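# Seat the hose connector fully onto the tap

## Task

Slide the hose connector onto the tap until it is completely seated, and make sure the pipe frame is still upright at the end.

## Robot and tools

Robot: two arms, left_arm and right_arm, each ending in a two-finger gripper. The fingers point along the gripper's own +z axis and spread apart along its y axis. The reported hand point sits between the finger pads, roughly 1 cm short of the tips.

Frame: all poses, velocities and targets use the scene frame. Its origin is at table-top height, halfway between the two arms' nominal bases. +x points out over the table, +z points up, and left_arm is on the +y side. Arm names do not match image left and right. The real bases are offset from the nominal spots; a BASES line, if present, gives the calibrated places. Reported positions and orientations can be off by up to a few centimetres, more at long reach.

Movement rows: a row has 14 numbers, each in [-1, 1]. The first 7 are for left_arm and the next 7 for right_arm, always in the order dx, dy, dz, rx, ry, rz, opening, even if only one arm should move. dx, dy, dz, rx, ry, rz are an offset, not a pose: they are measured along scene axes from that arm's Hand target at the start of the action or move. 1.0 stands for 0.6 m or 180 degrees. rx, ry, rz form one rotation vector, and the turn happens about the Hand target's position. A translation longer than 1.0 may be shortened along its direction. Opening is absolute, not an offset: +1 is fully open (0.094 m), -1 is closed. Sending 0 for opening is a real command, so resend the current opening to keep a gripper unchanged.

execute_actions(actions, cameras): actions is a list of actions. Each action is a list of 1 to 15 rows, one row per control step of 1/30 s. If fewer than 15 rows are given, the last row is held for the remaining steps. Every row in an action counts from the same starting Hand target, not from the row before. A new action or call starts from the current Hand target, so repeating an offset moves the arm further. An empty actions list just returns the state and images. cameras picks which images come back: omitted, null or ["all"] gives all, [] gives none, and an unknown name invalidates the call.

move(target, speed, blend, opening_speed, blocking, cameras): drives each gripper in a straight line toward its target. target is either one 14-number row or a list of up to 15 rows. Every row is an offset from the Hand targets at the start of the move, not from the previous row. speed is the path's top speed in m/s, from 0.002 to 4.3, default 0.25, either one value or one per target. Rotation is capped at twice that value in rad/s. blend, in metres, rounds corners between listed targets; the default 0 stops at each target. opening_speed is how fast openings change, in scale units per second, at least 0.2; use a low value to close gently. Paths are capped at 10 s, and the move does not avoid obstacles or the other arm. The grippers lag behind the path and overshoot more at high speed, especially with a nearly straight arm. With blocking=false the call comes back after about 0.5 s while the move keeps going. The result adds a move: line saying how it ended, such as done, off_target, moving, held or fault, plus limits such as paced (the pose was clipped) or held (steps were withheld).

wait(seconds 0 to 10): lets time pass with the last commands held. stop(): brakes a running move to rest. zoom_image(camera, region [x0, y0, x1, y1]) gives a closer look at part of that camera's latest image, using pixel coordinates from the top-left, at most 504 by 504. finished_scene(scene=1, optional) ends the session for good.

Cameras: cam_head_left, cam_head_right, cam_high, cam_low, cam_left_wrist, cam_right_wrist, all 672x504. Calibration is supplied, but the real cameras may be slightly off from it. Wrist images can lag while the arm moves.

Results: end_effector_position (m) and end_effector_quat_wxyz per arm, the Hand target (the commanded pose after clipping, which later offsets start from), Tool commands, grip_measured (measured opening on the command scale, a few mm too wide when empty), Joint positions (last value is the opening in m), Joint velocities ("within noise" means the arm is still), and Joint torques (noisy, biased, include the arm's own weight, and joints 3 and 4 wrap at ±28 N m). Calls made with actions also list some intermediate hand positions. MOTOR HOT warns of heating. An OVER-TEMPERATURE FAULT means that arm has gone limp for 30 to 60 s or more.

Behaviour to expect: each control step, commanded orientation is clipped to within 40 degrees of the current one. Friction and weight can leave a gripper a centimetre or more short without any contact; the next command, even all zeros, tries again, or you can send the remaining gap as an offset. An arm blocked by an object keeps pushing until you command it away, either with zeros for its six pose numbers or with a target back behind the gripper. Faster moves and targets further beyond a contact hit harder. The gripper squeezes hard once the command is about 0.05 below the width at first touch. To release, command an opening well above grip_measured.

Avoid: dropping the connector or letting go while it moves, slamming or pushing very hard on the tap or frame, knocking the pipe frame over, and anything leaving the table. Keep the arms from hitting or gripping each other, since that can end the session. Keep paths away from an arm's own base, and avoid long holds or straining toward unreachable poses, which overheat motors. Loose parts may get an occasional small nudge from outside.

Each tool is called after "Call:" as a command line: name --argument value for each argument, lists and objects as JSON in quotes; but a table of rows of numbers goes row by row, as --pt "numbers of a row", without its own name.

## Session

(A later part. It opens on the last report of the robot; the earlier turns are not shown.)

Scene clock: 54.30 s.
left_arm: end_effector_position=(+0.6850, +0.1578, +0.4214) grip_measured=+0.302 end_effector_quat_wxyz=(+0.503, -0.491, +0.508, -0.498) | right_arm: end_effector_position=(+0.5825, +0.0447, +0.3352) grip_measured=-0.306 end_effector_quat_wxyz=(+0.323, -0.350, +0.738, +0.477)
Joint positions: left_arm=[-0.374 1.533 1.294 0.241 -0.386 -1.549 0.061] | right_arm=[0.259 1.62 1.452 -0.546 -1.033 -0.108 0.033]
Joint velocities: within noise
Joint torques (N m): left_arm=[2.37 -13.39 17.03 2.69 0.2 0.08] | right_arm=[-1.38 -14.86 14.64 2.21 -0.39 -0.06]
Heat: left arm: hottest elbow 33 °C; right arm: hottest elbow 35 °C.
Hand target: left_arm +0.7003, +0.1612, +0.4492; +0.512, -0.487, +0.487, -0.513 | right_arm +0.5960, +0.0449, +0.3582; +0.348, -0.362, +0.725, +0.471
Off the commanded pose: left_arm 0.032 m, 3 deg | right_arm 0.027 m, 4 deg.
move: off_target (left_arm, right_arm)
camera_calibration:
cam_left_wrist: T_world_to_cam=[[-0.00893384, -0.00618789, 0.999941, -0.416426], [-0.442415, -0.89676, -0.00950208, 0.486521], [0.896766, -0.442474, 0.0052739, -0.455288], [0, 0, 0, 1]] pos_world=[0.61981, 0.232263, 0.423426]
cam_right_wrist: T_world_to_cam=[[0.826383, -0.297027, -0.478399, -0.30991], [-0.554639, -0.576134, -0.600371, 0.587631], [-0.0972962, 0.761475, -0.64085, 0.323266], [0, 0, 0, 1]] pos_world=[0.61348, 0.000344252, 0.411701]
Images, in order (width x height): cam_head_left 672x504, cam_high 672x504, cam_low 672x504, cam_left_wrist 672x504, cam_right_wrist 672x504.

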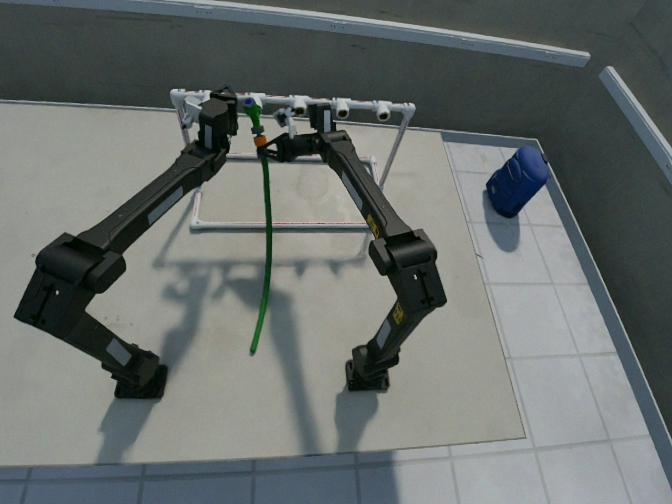

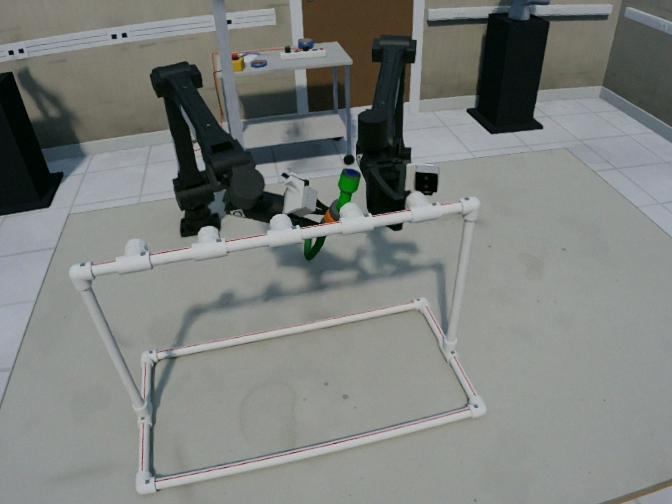

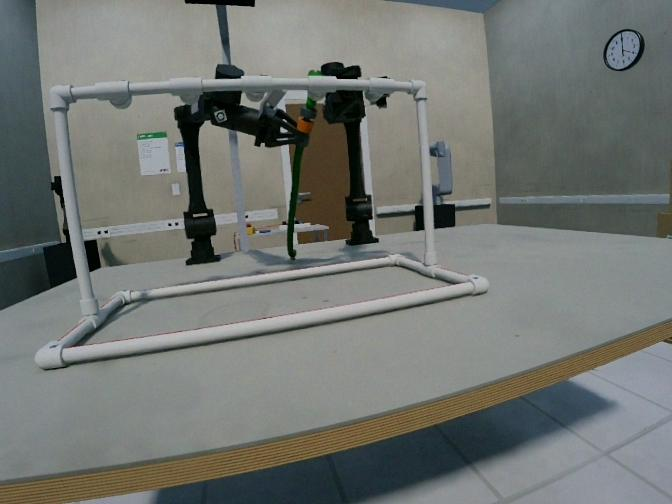

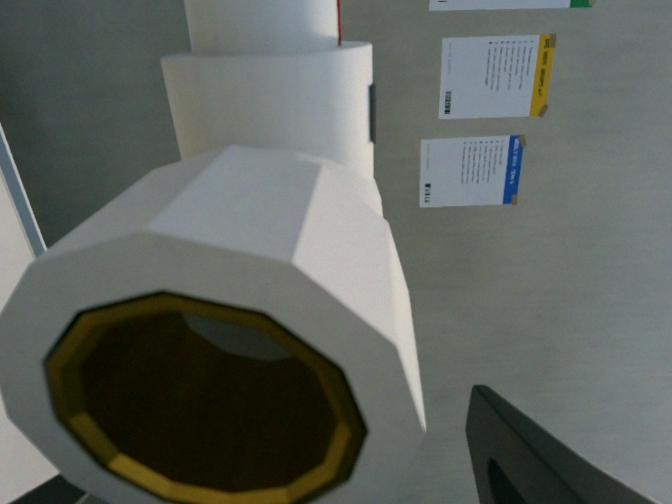

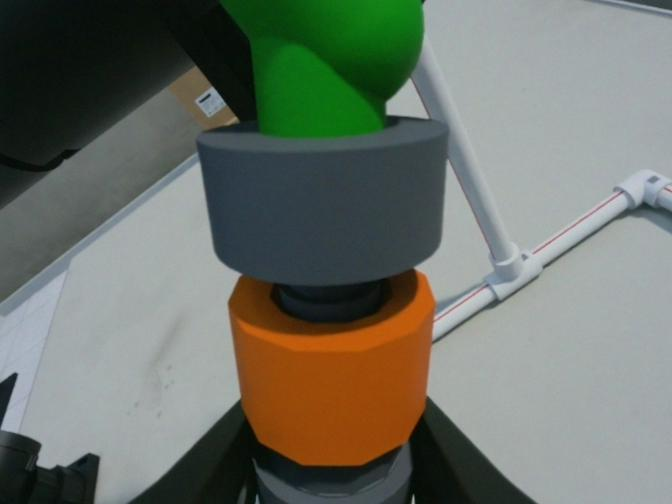

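Call:
move --pt "-0.083 0 0.01 0 0 0 0.3 0 0 0 0 0 0 -0.5" --pt "-0.07 0.001 0.151 0 0.3056 0 0.3 0 0 0 0 0 0 -0.5" --pt "-0.032 0 0.115 0 0.3056 0 0.3 0 0 0 0 0 0 -0.5" --speed '[0.1,0.2,0.1]' --cameras '["cam_head_left","cam_high","cam_left_wrist","cam_right_wrist","cam_low"]'

Call:
zoom_image --camera "cam_high" --region '[320, 120, 480, 260]'

Call:
zoom_image --camera "cam_low" --region '[280, 40, 420, 150]'

Scene clock: 61.80 s.
left_arm: end_effector_position=(+0.6780, +0.1529, +0.5081) grip_measured=+0.302 end_effector_quat_wxyz=(-0.235, +0.658, -0.674, +0.238) | right_arm: end_effector_position=(+0.5825, +0.0447, +0.3352) grip_measured=-0.306 end_effector_quat_wxyz=(+0.323, -0.350, +0.738, +0.477)
Joint positions: left_arm=[-0.344 2.035 2.79 -1.674 -0.217 -1.841 0.061] | right_arm=[0.259 1.62 1.452 -0.546 -1.033 -0.108 0.033]
Joint velocities: within noise
Joint torques (N m): left_arm=[2.49 -18.14 13.14 0.99 0.02 0.01] | right_arm=[-1.14 -14.97 14.68 2.19 -0.39 -0.06]
Heat: left arm: hottest elbow 35 °C; right arm: hottest elbow 36 °C.
Hand target: left_arm +0.6811, +0.1611, +0.5183; -0.230, +0.669, -0.668, +0.230 | right_arm +0.5960, +0.0449, +0.3582; +0.348, -0.362, +0.725, +0.471
Off the commanded pose: left_arm 0.014 m, 2 deg | right_arm 0.027 m, 4 deg.
joint sent to its limit (left arm) — joint 4 (wrist pitch), lower limit. The joint targets still meet the commanded pose.
move: off_target (left_arm, right_arm)
camera_calibration:
cam_left_wrist: T_world_to_cam=[[0.772048, -0.00485692, 0.635545, -0.847795], [-0.284372, -0.896931, 0.338596, 0.195798], [0.568396, -0.442143, -0.693856, 0.126114], [0, 0, 0, 1]] pos_world=[0.638536, 0.22726, 0.56002]
cam_right_wrist: T_world_to_cam=[[0.826383, -0.297027, -0.478399, -0.30991], [-0.554639, -0.576134, -0.600371, 0.587631], [-0.0972962, 0.761475, -0.64085, 0.323266], [0, 0, 0, 1]] pos_world=[0.61348, 0.000344252, 0.411701]
Images, in order (width x height): cam_head_left 672x504, cam_high 672x504, cam_low 672x504, cam_left_wrist 672x504, cam_right_wrist 672x504.

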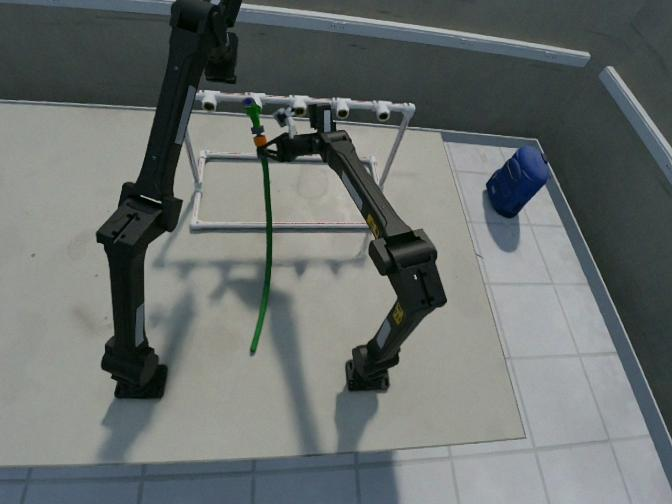

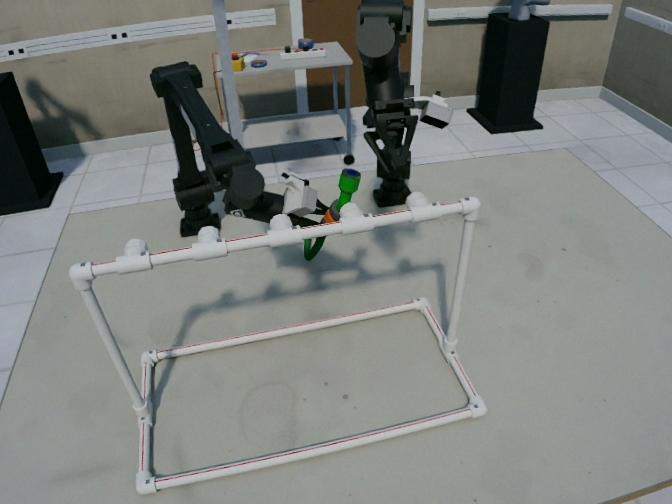

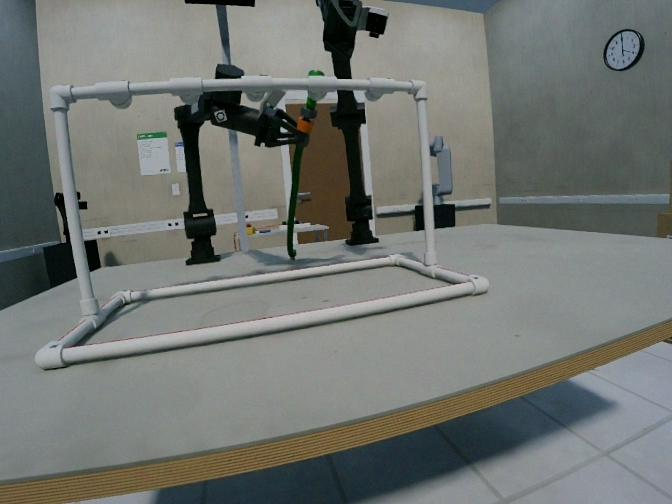

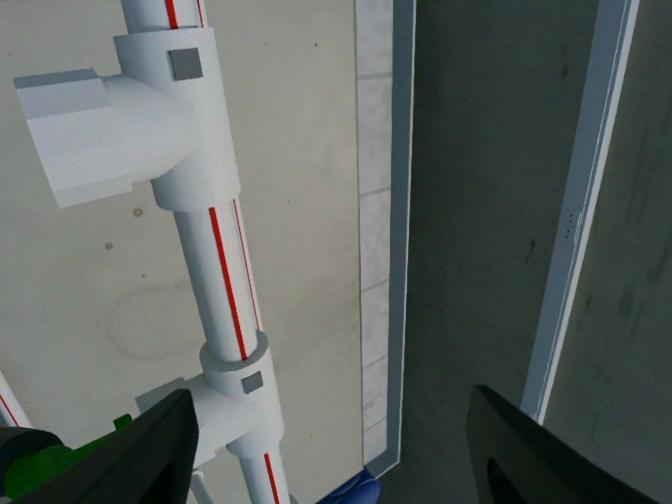

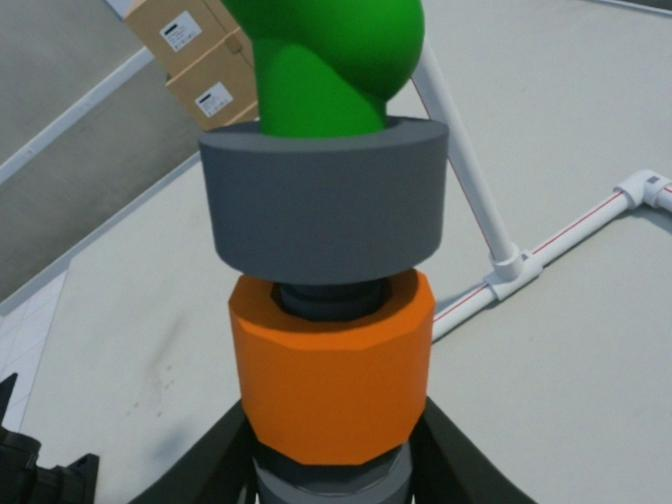

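Scaled by 3.150 from the camera's 672x504 image, which has a finer 960x720 frame.

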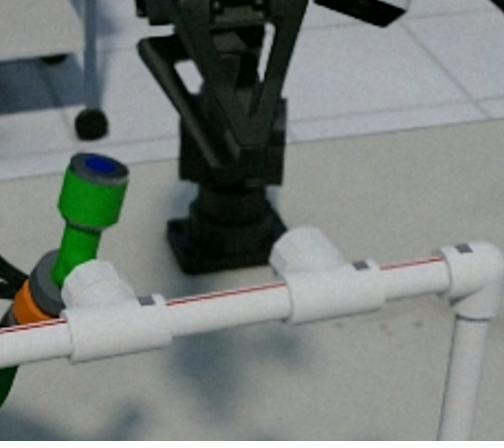

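Scaled by 3.600 from the camera's 672x504 image, which has a finer 960x720 frame.

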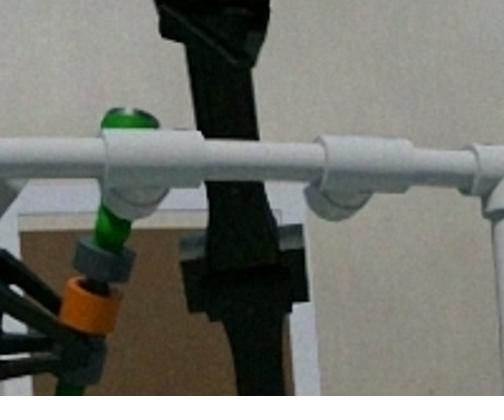

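Call:
move --target '[-0.032,0.0017,-0.052,0,0,0,0.3,0,0,0,0,0,0,-0.5]' --speed 0.1 --cameras '["cam_head_left","cam_high","cam_left_wrist","cam_right_wrist","cam_low"]'

Call:
zoom_image --camera "cam_high" --region '[320, 120, 480, 260]'

Call:
zoom_image --camera "cam_low" --region '[280, 40, 420, 150]'

Scene clock: 63.77 s.
left_arm: end_effector_position=(+0.6620, +0.1593, +0.4826) grip_measured=+0.302 end_effector_quat_wxyz=(-0.226, +0.666, -0.675, +0.223) | right_arm: end_effector_position=(+0.5825, +0.0447, +0.3352) grip_measured=-0.306 end_effector_quat_wxyz=(+0.323, -0.350, +0.738, +0.477)
Joint positions: left_arm=[-0.344 1.878 2.459 -1.539 -0.218 -1.856 0.061] | right_arm=[0.259 1.62 1.452 -0.546 -1.033 -0.108 0.033]
Joint velocities: within noise
Joint torques (N m): left_arm=[1.67 -19.37 8.55 2.25 -0.16 -0.02] | right_arm=[-1.2 -14.86 14.63 2.19 -0.39 -0.06]
Heat: left arm: hottest elbow 35 °C; right arm: hottest elbow 36 °C.
Hand target: left_arm +0.6618, +0.1621, +0.4871; -0.230, +0.669, -0.669, +0.230 | right_arm +0.5960, +0.0449, +0.3582; +0.348, -0.362, +0.725, +0.471
Off the commanded pose: left_arm 0.005 m, 1 deg | right_arm 0.027 m, 4 deg.
move: off_target (right_arm)
camera_calibration:
cam_left_wrist: T_world_to_cam=[[0.794272, 0.00137665, 0.60756, -0.82138], [-0.261039, -0.90222, 0.343304, 0.188766], [0.548626, -0.431273, -0.716249, 0.142545], [0, 0, 0, 1]] pos_world=[0.623471, 0.232916, 0.536332]
cam_right_wrist: T_world_to_cam=[[0.826383, -0.297027, -0.478399, -0.30991], [-0.554639, -0.576134, -0.600371, 0.587631], [-0.0972962, 0.761475, -0.64085, 0.323266], [0, 0, 0, 1]] pos_world=[0.61348, 0.000344252, 0.411701]
Images, in order (width x height): cam_head_left 672x504, cam_high 672x504, cam_low 672x504, cam_left_wrist 672x504, cam_right_wrist 672x504.

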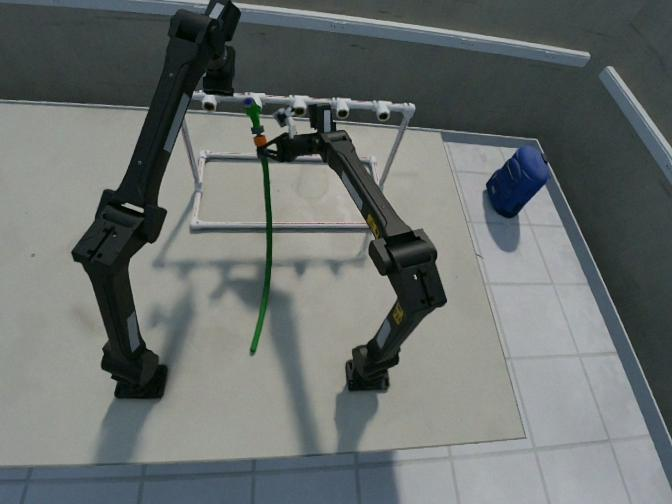

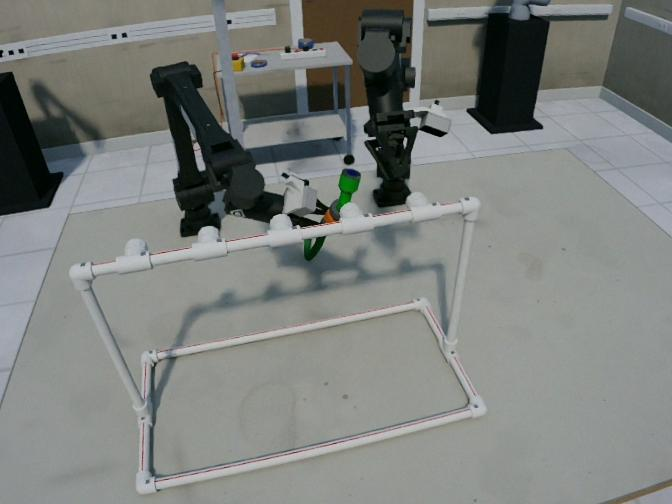

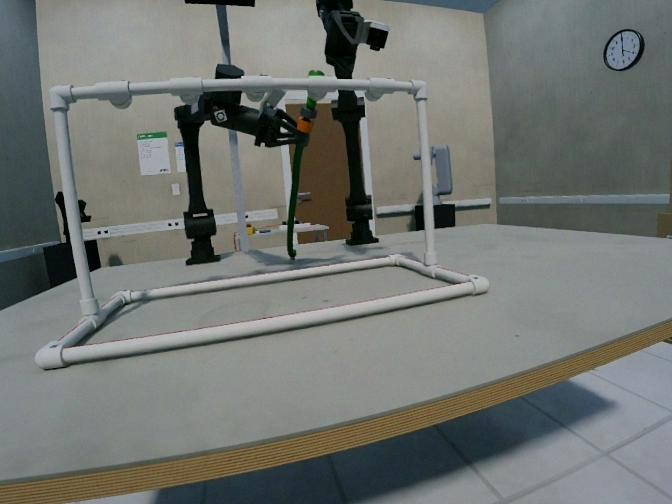

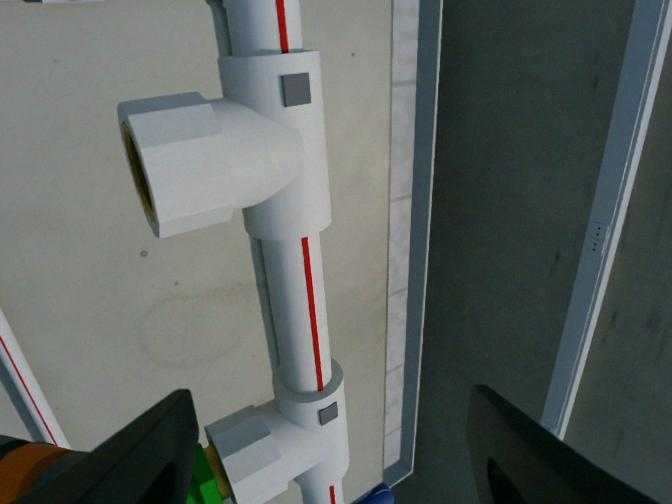

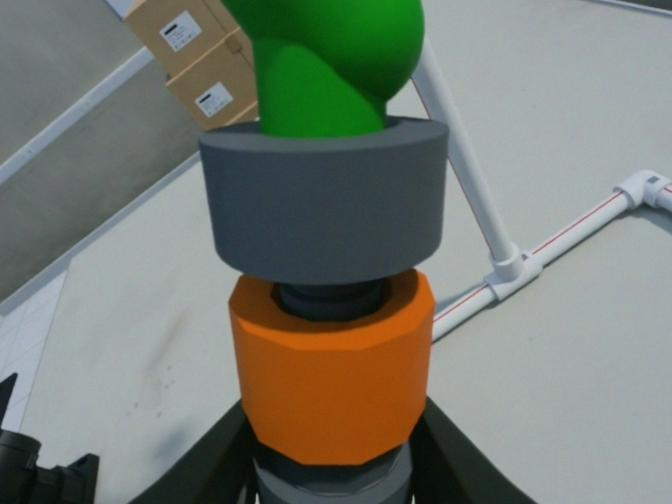

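Scaled by 3.150 from the camera's 672x504 image, which has a finer 960x720 frame.

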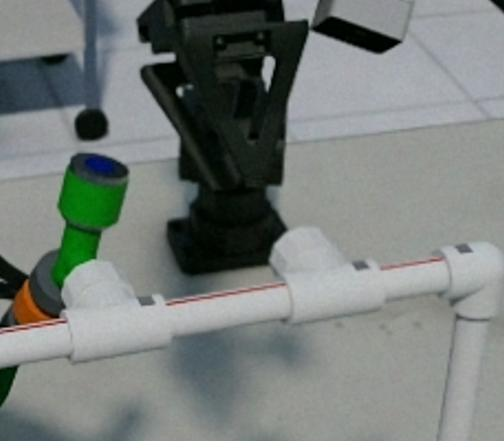

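Scaled by 3.600 from the camera's 672x504 image, which has a finer 960x720 frame.

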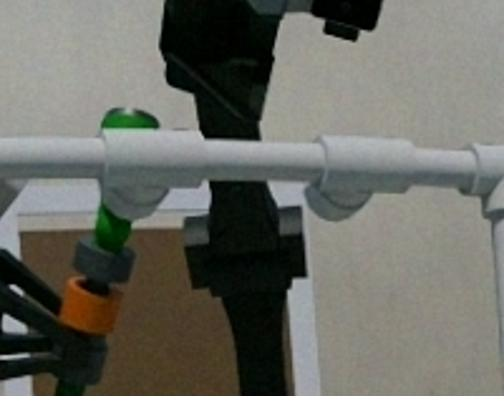

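Call:
move --target '[0.062,-0.012,-0.1085,0,0,0,0.3,0,0,0,0,0,0,-0.5]' --speed 0.06 --cameras '["cam_head_left","cam_high","cam_left_wrist","cam_right_wrist","cam_low"]'

Call:
zoom_image --camera "cam_high" --region '[320, 120, 480, 260]'

Call:
zoom_image --camera "cam_low" --region '[280, 40, 420, 150]'

Scene clock: 66.13 s.
left_arm: end_effector_position=(+0.6929, +0.1469, +0.4276) grip_measured=+0.302 end_effector_quat_wxyz=(-0.228, +0.665, -0.673, +0.231) | right_arm: end_effector_position=(+0.5825, +0.0447, +0.3352) grip_measured=-0.306 end_effector_quat_wxyz=(+0.323, -0.350, +0.738, +0.477)
Joint positions: left_arm=[-0.344 1.874 2.282 -1.348 -0.216 -1.856 0.061] | right_arm=[0.259 1.62 1.452 -0.546 -1.033 -0.108 0.033]
Joint velocities: within noise
Joint torques (N m): left_arm=[2.55 -18.96 9.28 2.3 0.02 0.08] | right_arm=[-1.2 -14.86 14.67 2.21 -0.37 -0.06]
Heat: left arm: hottest elbow 34 °C; right arm: hottest elbow 36 °C.
Hand target: left_arm +0.6991, +0.1549, +0.4220; -0.230, +0.669, -0.669, +0.230 | right_arm +0.5960, +0.0449, +0.3582; +0.348, -0.362, +0.725, +0.471
Off the commanded pose: left_arm 0.011 m, 1 deg | right_arm 0.027 m, 4 deg.
move: off_target (left_arm, right_arm)
camera_calibration:
cam_left_wrist: T_world_to_cam=[[0.784829, 0.00523933, 0.61969, -0.811661], [-0.267526, -0.899124, 0.34642, 0.207294], [0.558993, -0.437663, -0.704256, 0.0694484], [0, 0, 0, 1]] pos_world=[0.65365, 0.221031, 0.480077]
cam_right_wrist: T_world_to_cam=[[0.826383, -0.297027, -0.478399, -0.30991], [-0.554639, -0.576134, -0.600371, 0.587631], [-0.0972962, 0.761475, -0.64085, 0.323266], [0, 0, 0, 1]] pos_world=[0.61348, 0.000344252, 0.411701]
Images, in order (width x height): cam_head_left 672x504, cam_high 672x504, cam_low 672x504, cam_left_wrist 672x504, cam_right_wrist 672x504.

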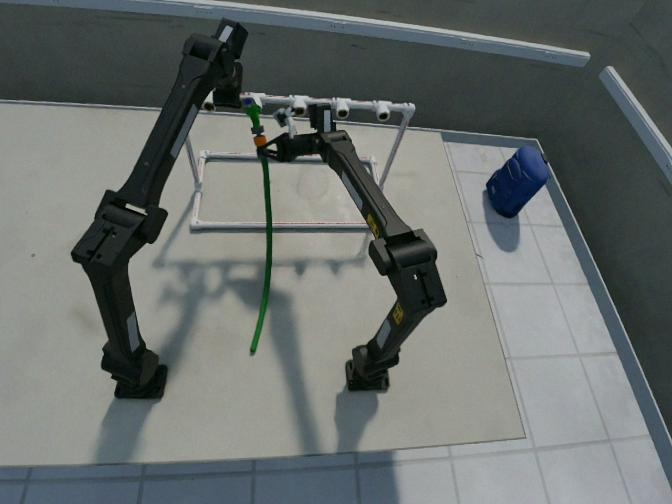

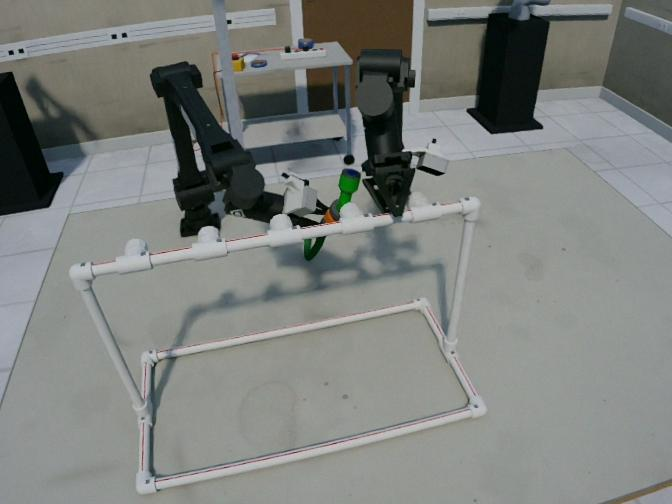

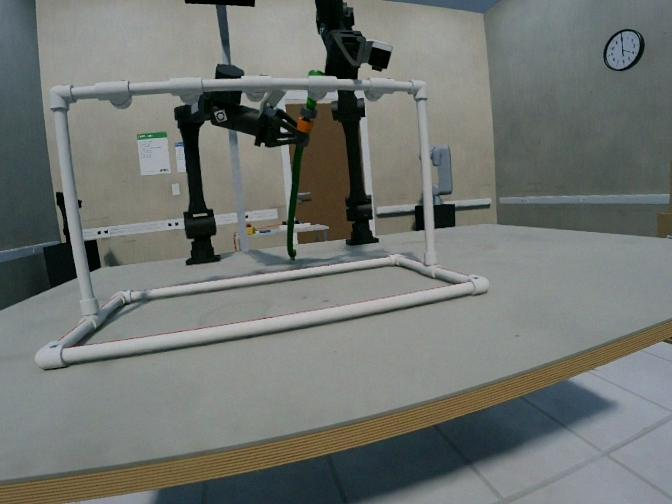

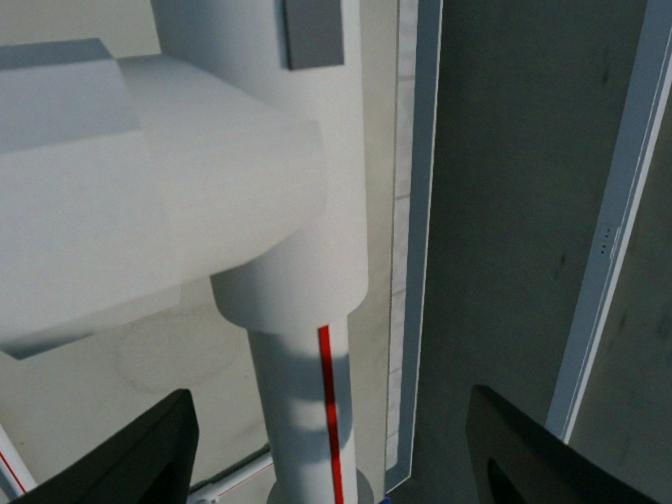

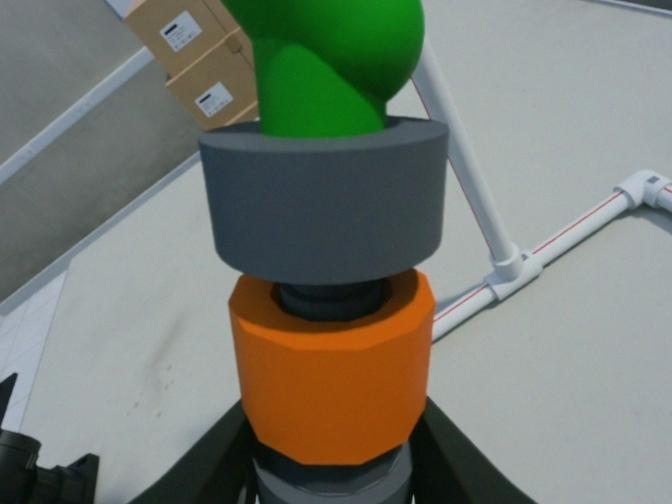

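Scaled by 3.150 from the camera's 672x504 image, which has a finer 960x720 frame.

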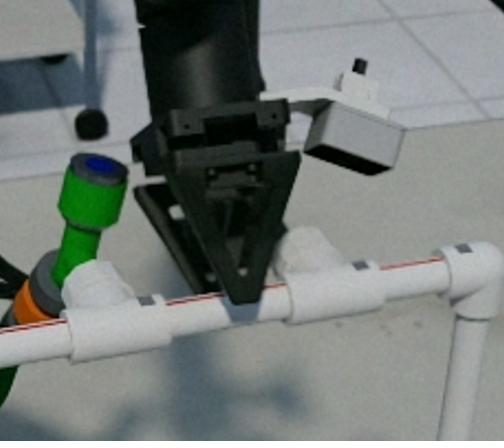

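Scaled by 3.600 from the camera's 672x504 image, which has a finer 960x720 frame.

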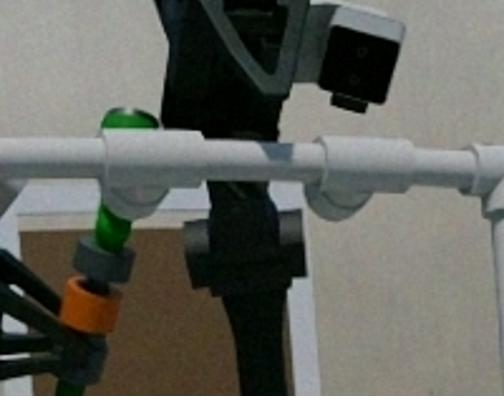

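Call:
move --pt "0.013 0.003 -0.022 0 0 0 0.3 0 0 0 0 0 0 -0.5" --speed 0.05 --cameras '["cam_low","cam_left_wrist"]'

Call:
zoom_image --camera "cam_low" --region '[280, 40, 420, 150]'

Scene clock: 67.30 s.
left_arm: end_effector_position=(+0.6995, +0.1488, +0.4179) grip_measured=+0.302 end_effector_quat_wxyz=(-0.229, +0.666, -0.670, +0.234) | right_arm: end_effector_position=(+0.5825, +0.0447, +0.3352) grip_measured=-0.306 end_effector_quat_wxyz=(+0.323, -0.350, +0.738, +0.477)
Joint positions: left_arm=[-0.337 1.874 2.252 -1.312 -0.212 -1.856 0.061] | right_arm=[0.259 1.62 1.452 -0.546 -1.033 -0.108 0.033]
Joint velocities: within noise
Joint torques (N m): left_arm=[2.67 -18.78 9.33 2.29 0.01 0.14] | right_arm=[-1.26 -14.97 14.64 2.15 -0.39 -0.06]
Heat: left arm: hottest elbow 34 °C; right arm: hottest elbow 36 °C.
Hand target: left_arm +0.7070, +0.1568, +0.4088; -0.230, +0.669, -0.668, +0.230 | right_arm +0.5960, +0.0449, +0.3582; +0.348, -0.362, +0.725, +0.471
Off the commanded pose: left_arm 0.014 m, 1 deg | right_arm 0.027 m, 4 deg.
move: off_target (left_arm, right_arm)
camera_calibration:
cam_left_wrist: T_world_to_cam=[[0.78181, 0.0119866, 0.623402, -0.811233], [-0.265317, -0.898388, 0.350009, 0.210958], [0.564252, -0.43904, -0.699188, 0.054163], [0, 0, 0, 1]] pos_world=[0.659639, 0.223025, 0.469757]
Images, in order (width x height): cam_low 672x504, cam_left_wrist 672x504.

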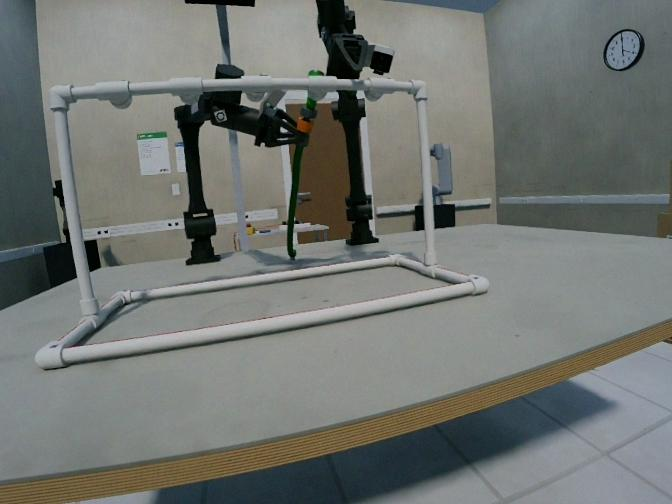

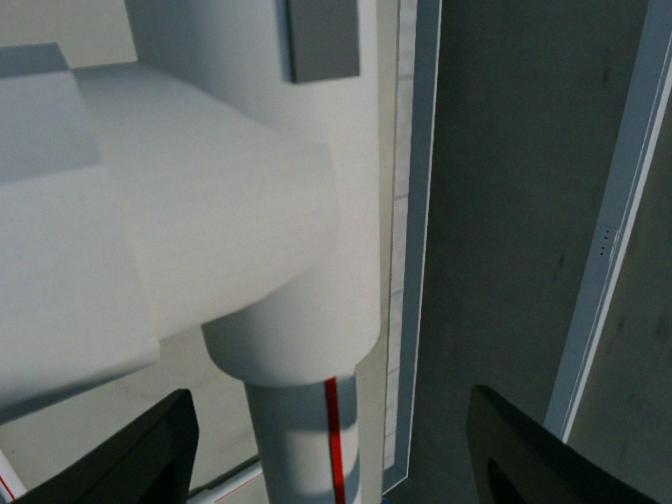

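Scaled by 3.600 from the camera's 672x504 image, which has a finer 960x720 frame.

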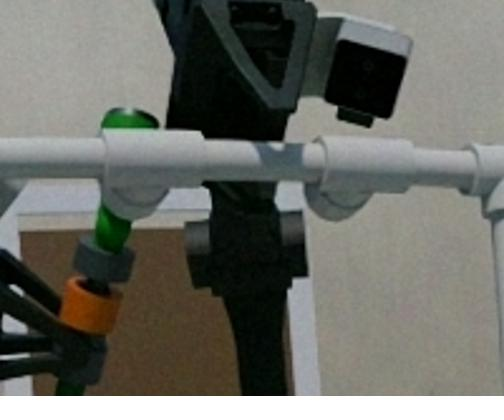

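Call:
zoom_image --camera "cam_low" --region '[290, 50, 350, 110]'

Call:
execute_actions --actions '[]'

Call:
zoom_image --camera "cam_high" --region '[330, 140, 430, 230]'

Call:
zoom_image --camera "cam_head_left" --region '[180, 40, 290, 150]'

Call:
zoom_image --camera "cam_head_right" --region '[180, 70, 280, 160]'

Scaled by 8.400 from the camera's 672x504 image, which has a finer 960x720 frame.

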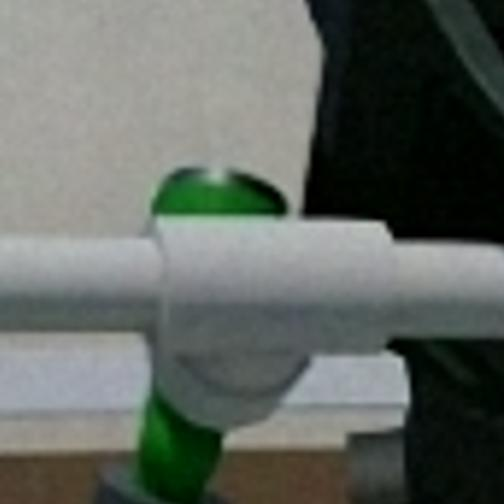

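Scene clock: 67.63 s.
left_arm: end_effector_position=(+0.6995, +0.1488, +0.4179) grip_measured=+0.302 end_effector_quat_wxyz=(-0.229, +0.666, -0.670, +0.234) | right_arm: end_effector_position=(+0.5825, +0.0447, +0.3352) grip_measured=-0.306 end_effector_quat_wxyz=(+0.323, -0.350, +0.738, +0.477)
Joint positions: left_arm=[-0.337 1.874 2.252 -1.312 -0.212 -1.856 0.061] | right_arm=[0.259 1.62 1.452 -0.546 -1.033 -0.108 0.033]
Joint velocities: within noise
Joint torques (N m): left_arm=[2.55 -18.67 9.37 2.29 0.02 0.13] | right_arm=[-1.32 -14.97 14.65 2.19 -0.38 -0.07]
Heat: left arm: hottest elbow 34 °C; right arm: hottest elbow 36 °C.
Hand target: left_arm +0.7069, +0.1569, +0.4088; -0.230, +0.669, -0.668, +0.230 | right_arm +0.5960, +0.0449, +0.3582; +0.348, -0.362, +0.725, +0.471
Tool commands: left_gripper/opening=+0.3 right_gripper/opening=-0.5
Off the commanded pose: left_arm 0.014 m, 1 deg | right_arm 0.027 m, 4 deg.
camera_calibration:
cam_left_wrist: T_world_to_cam=[[0.78181, 0.0119866, 0.623402, -0.811233], [-0.265317, -0.898388, 0.350009, 0.210958], [0.564252, -0.43904, -0.699188, 0.054163], [0, 0, 0, 1]] pos_world=[0.659639, 0.223025, 0.469757]
cam_right_wrist: T_world_to_cam=[[0.826383, -0.297027, -0.478399, -0.30991], [-0.554639, -0.576134, -0.600371, 0.587631], [-0.0972962, 0.761475, -0.64085, 0.323266], [0, 0, 0, 1]] pos_world=[0.61348, 0.000344252, 0.411701]

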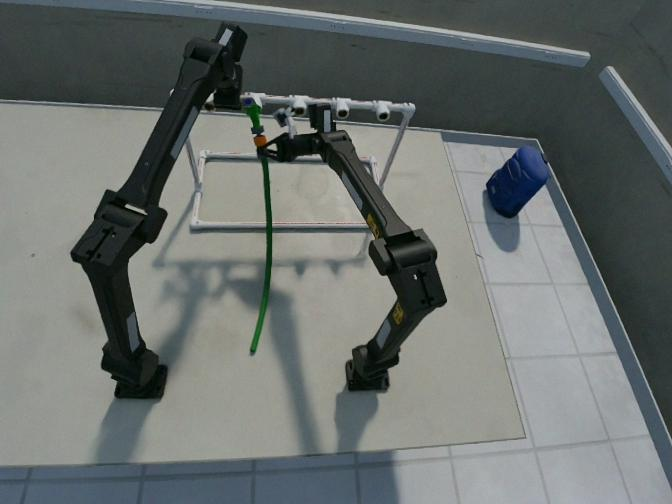

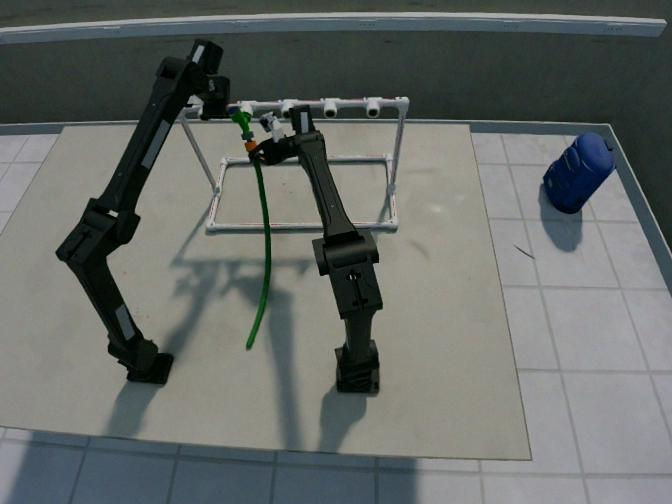

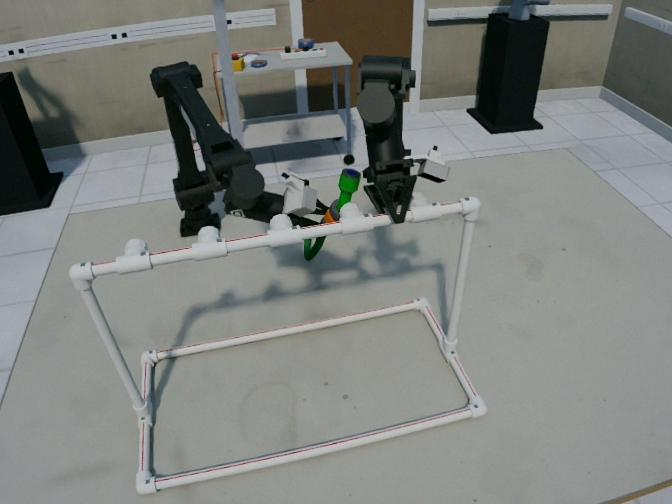

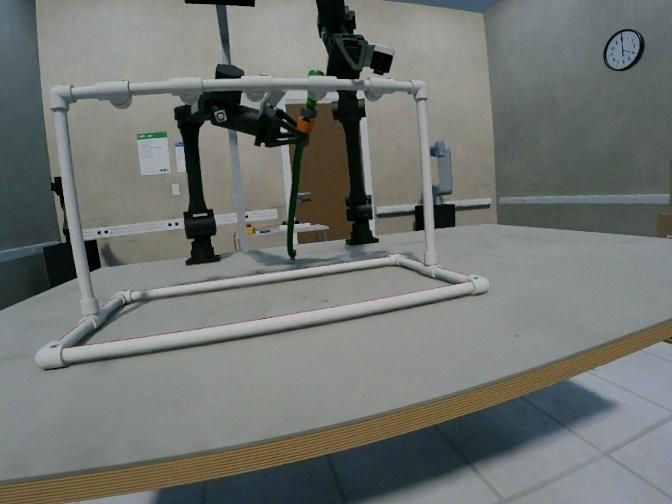

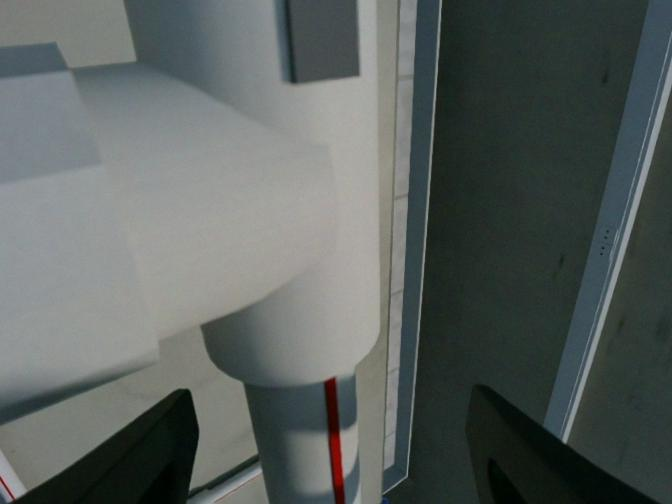

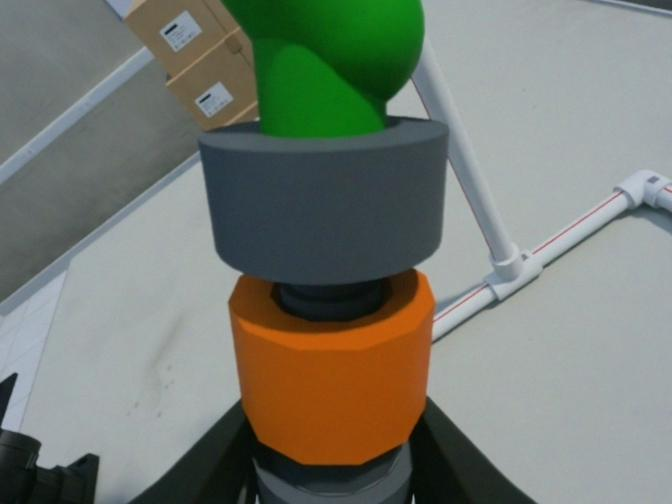

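Scaled by 5.040 from the camera's 672x504 image, which has a finer 960x720 frame.

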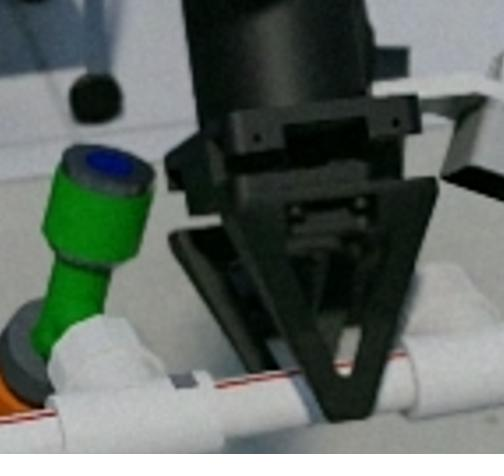

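Scaled by 4.582 from the camera's 672x504 image, which has a finer 960x720 frame.

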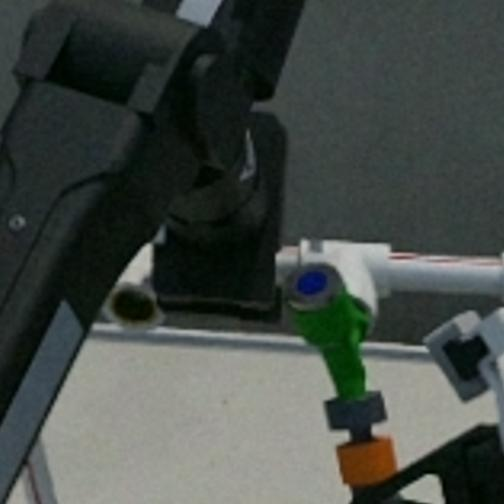

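Scaled by 5.040 from the camera's 672x504 image, which has a finer 960x720 frame.

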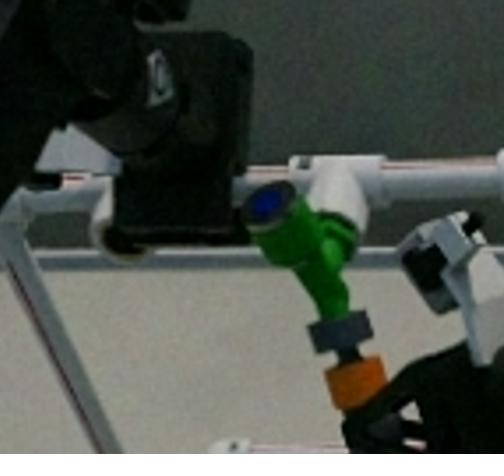

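Call:
move --pt "0 0 0 0 0 0 -0.75 0 0 0 0 0 0 -0.5" --speed 0.05 --opening_speed 0.4 --cameras '["cam_low","cam_left_wrist","cam_high","cam_right_wrist"]'

Call:
zoom_image --camera "cam_high" --region '[330, 140, 430, 230]'

Scene clock: 70.57 s.
left_arm: end_effector_position=(+0.6991, +0.1486, +0.4151) grip_measured=-0.613 end_effector_quat_wxyz=(-0.226, +0.668, -0.670, +0.232) | right_arm: end_effector_position=(+0.5828, +0.0448, +0.3343) grip_measured=-0.306 end_effector_quat_wxyz=(+0.323, -0.350, +0.739, +0.477)
Joint positions: left_arm=[-0.337 1.874 2.247 -1.312 -0.21 -1.86 0.018] | right_arm=[0.259 1.621 1.452 -0.546 -1.033 -0.108 0.033]
Joint velocities: within noise
Joint torques (N m): left_arm=[2.49 -18.67 9.84 2.29 -0.06 0.17] | right_arm=[-1.2 -15.03 14.68 2.19 -0.39 -0.06]
Heat: left arm: hottest elbow 34 °C; right arm: hottest elbow 36 °C.
Hand target: left_arm +0.7069, +0.1568, +0.4087; -0.230, +0.669, -0.668, +0.230 | right_arm +0.5960, +0.0449, +0.3582; +0.348, -0.362, +0.725, +0.471
Off the commanded pose: left_arm 0.013 m, 0 deg | right_arm 0.027 m, 4 deg.
move: off_target (left_arm, right_arm)
camera_calibration:
cam_left_wrist: T_world_to_cam=[[0.785227, 0.0147079, 0.619033, -0.810285], [-0.261616, -0.898226, 0.353195, 0.207663], [0.561226, -0.439287, -0.701464, 0.0554894], [0, 0, 0, 1]] pos_world=[0.659444, 0.222822, 0.467171]
cam_right_wrist: T_world_to_cam=[[0.825666, -0.297216, -0.479519, -0.309787], [-0.555545, -0.576304, -0.599369, 0.587454], [-0.0982063, 0.761273, -0.640951, 0.323188], [0, 0, 0, 1]] pos_world=[0.613877, 0.000443662, 0.410701]
Images, in order (width x height): cam_high 672x504, cam_low 672x504, cam_left_wrist 672x504, cam_right_wrist 672x504.

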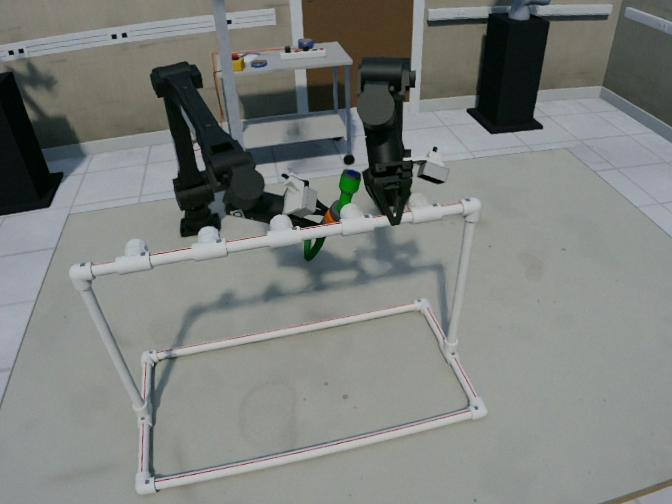

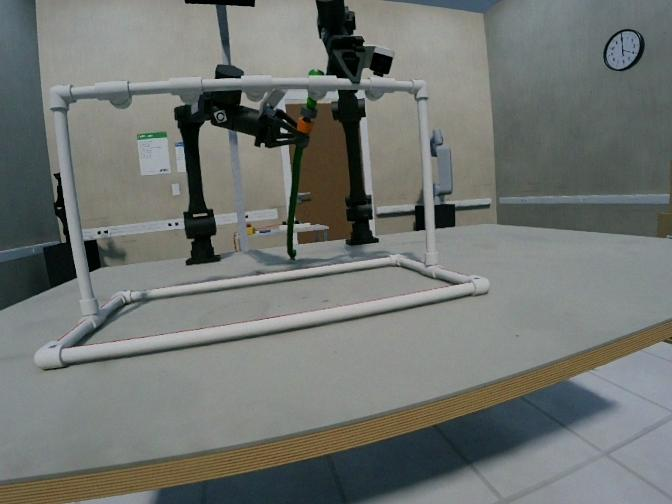

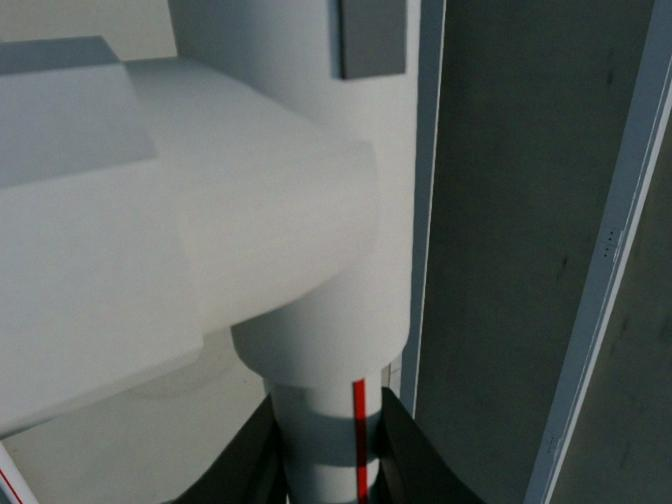

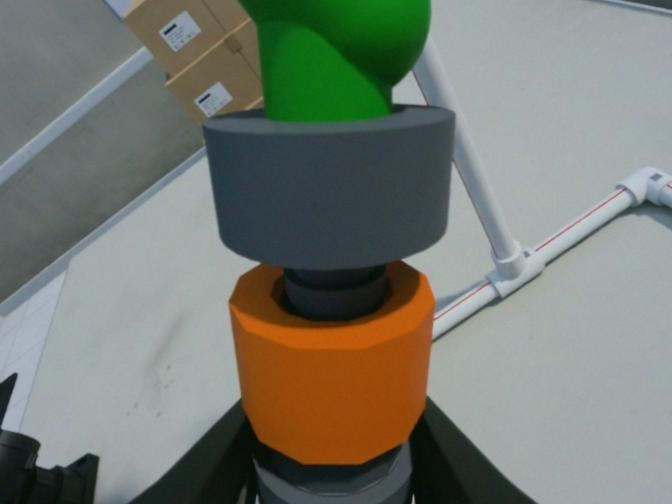

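Scaled by 5.040 from the camera's 672x504 image, which has a finer 960x720 frame.

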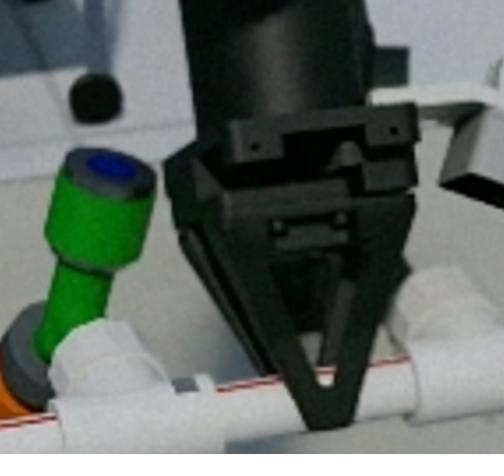

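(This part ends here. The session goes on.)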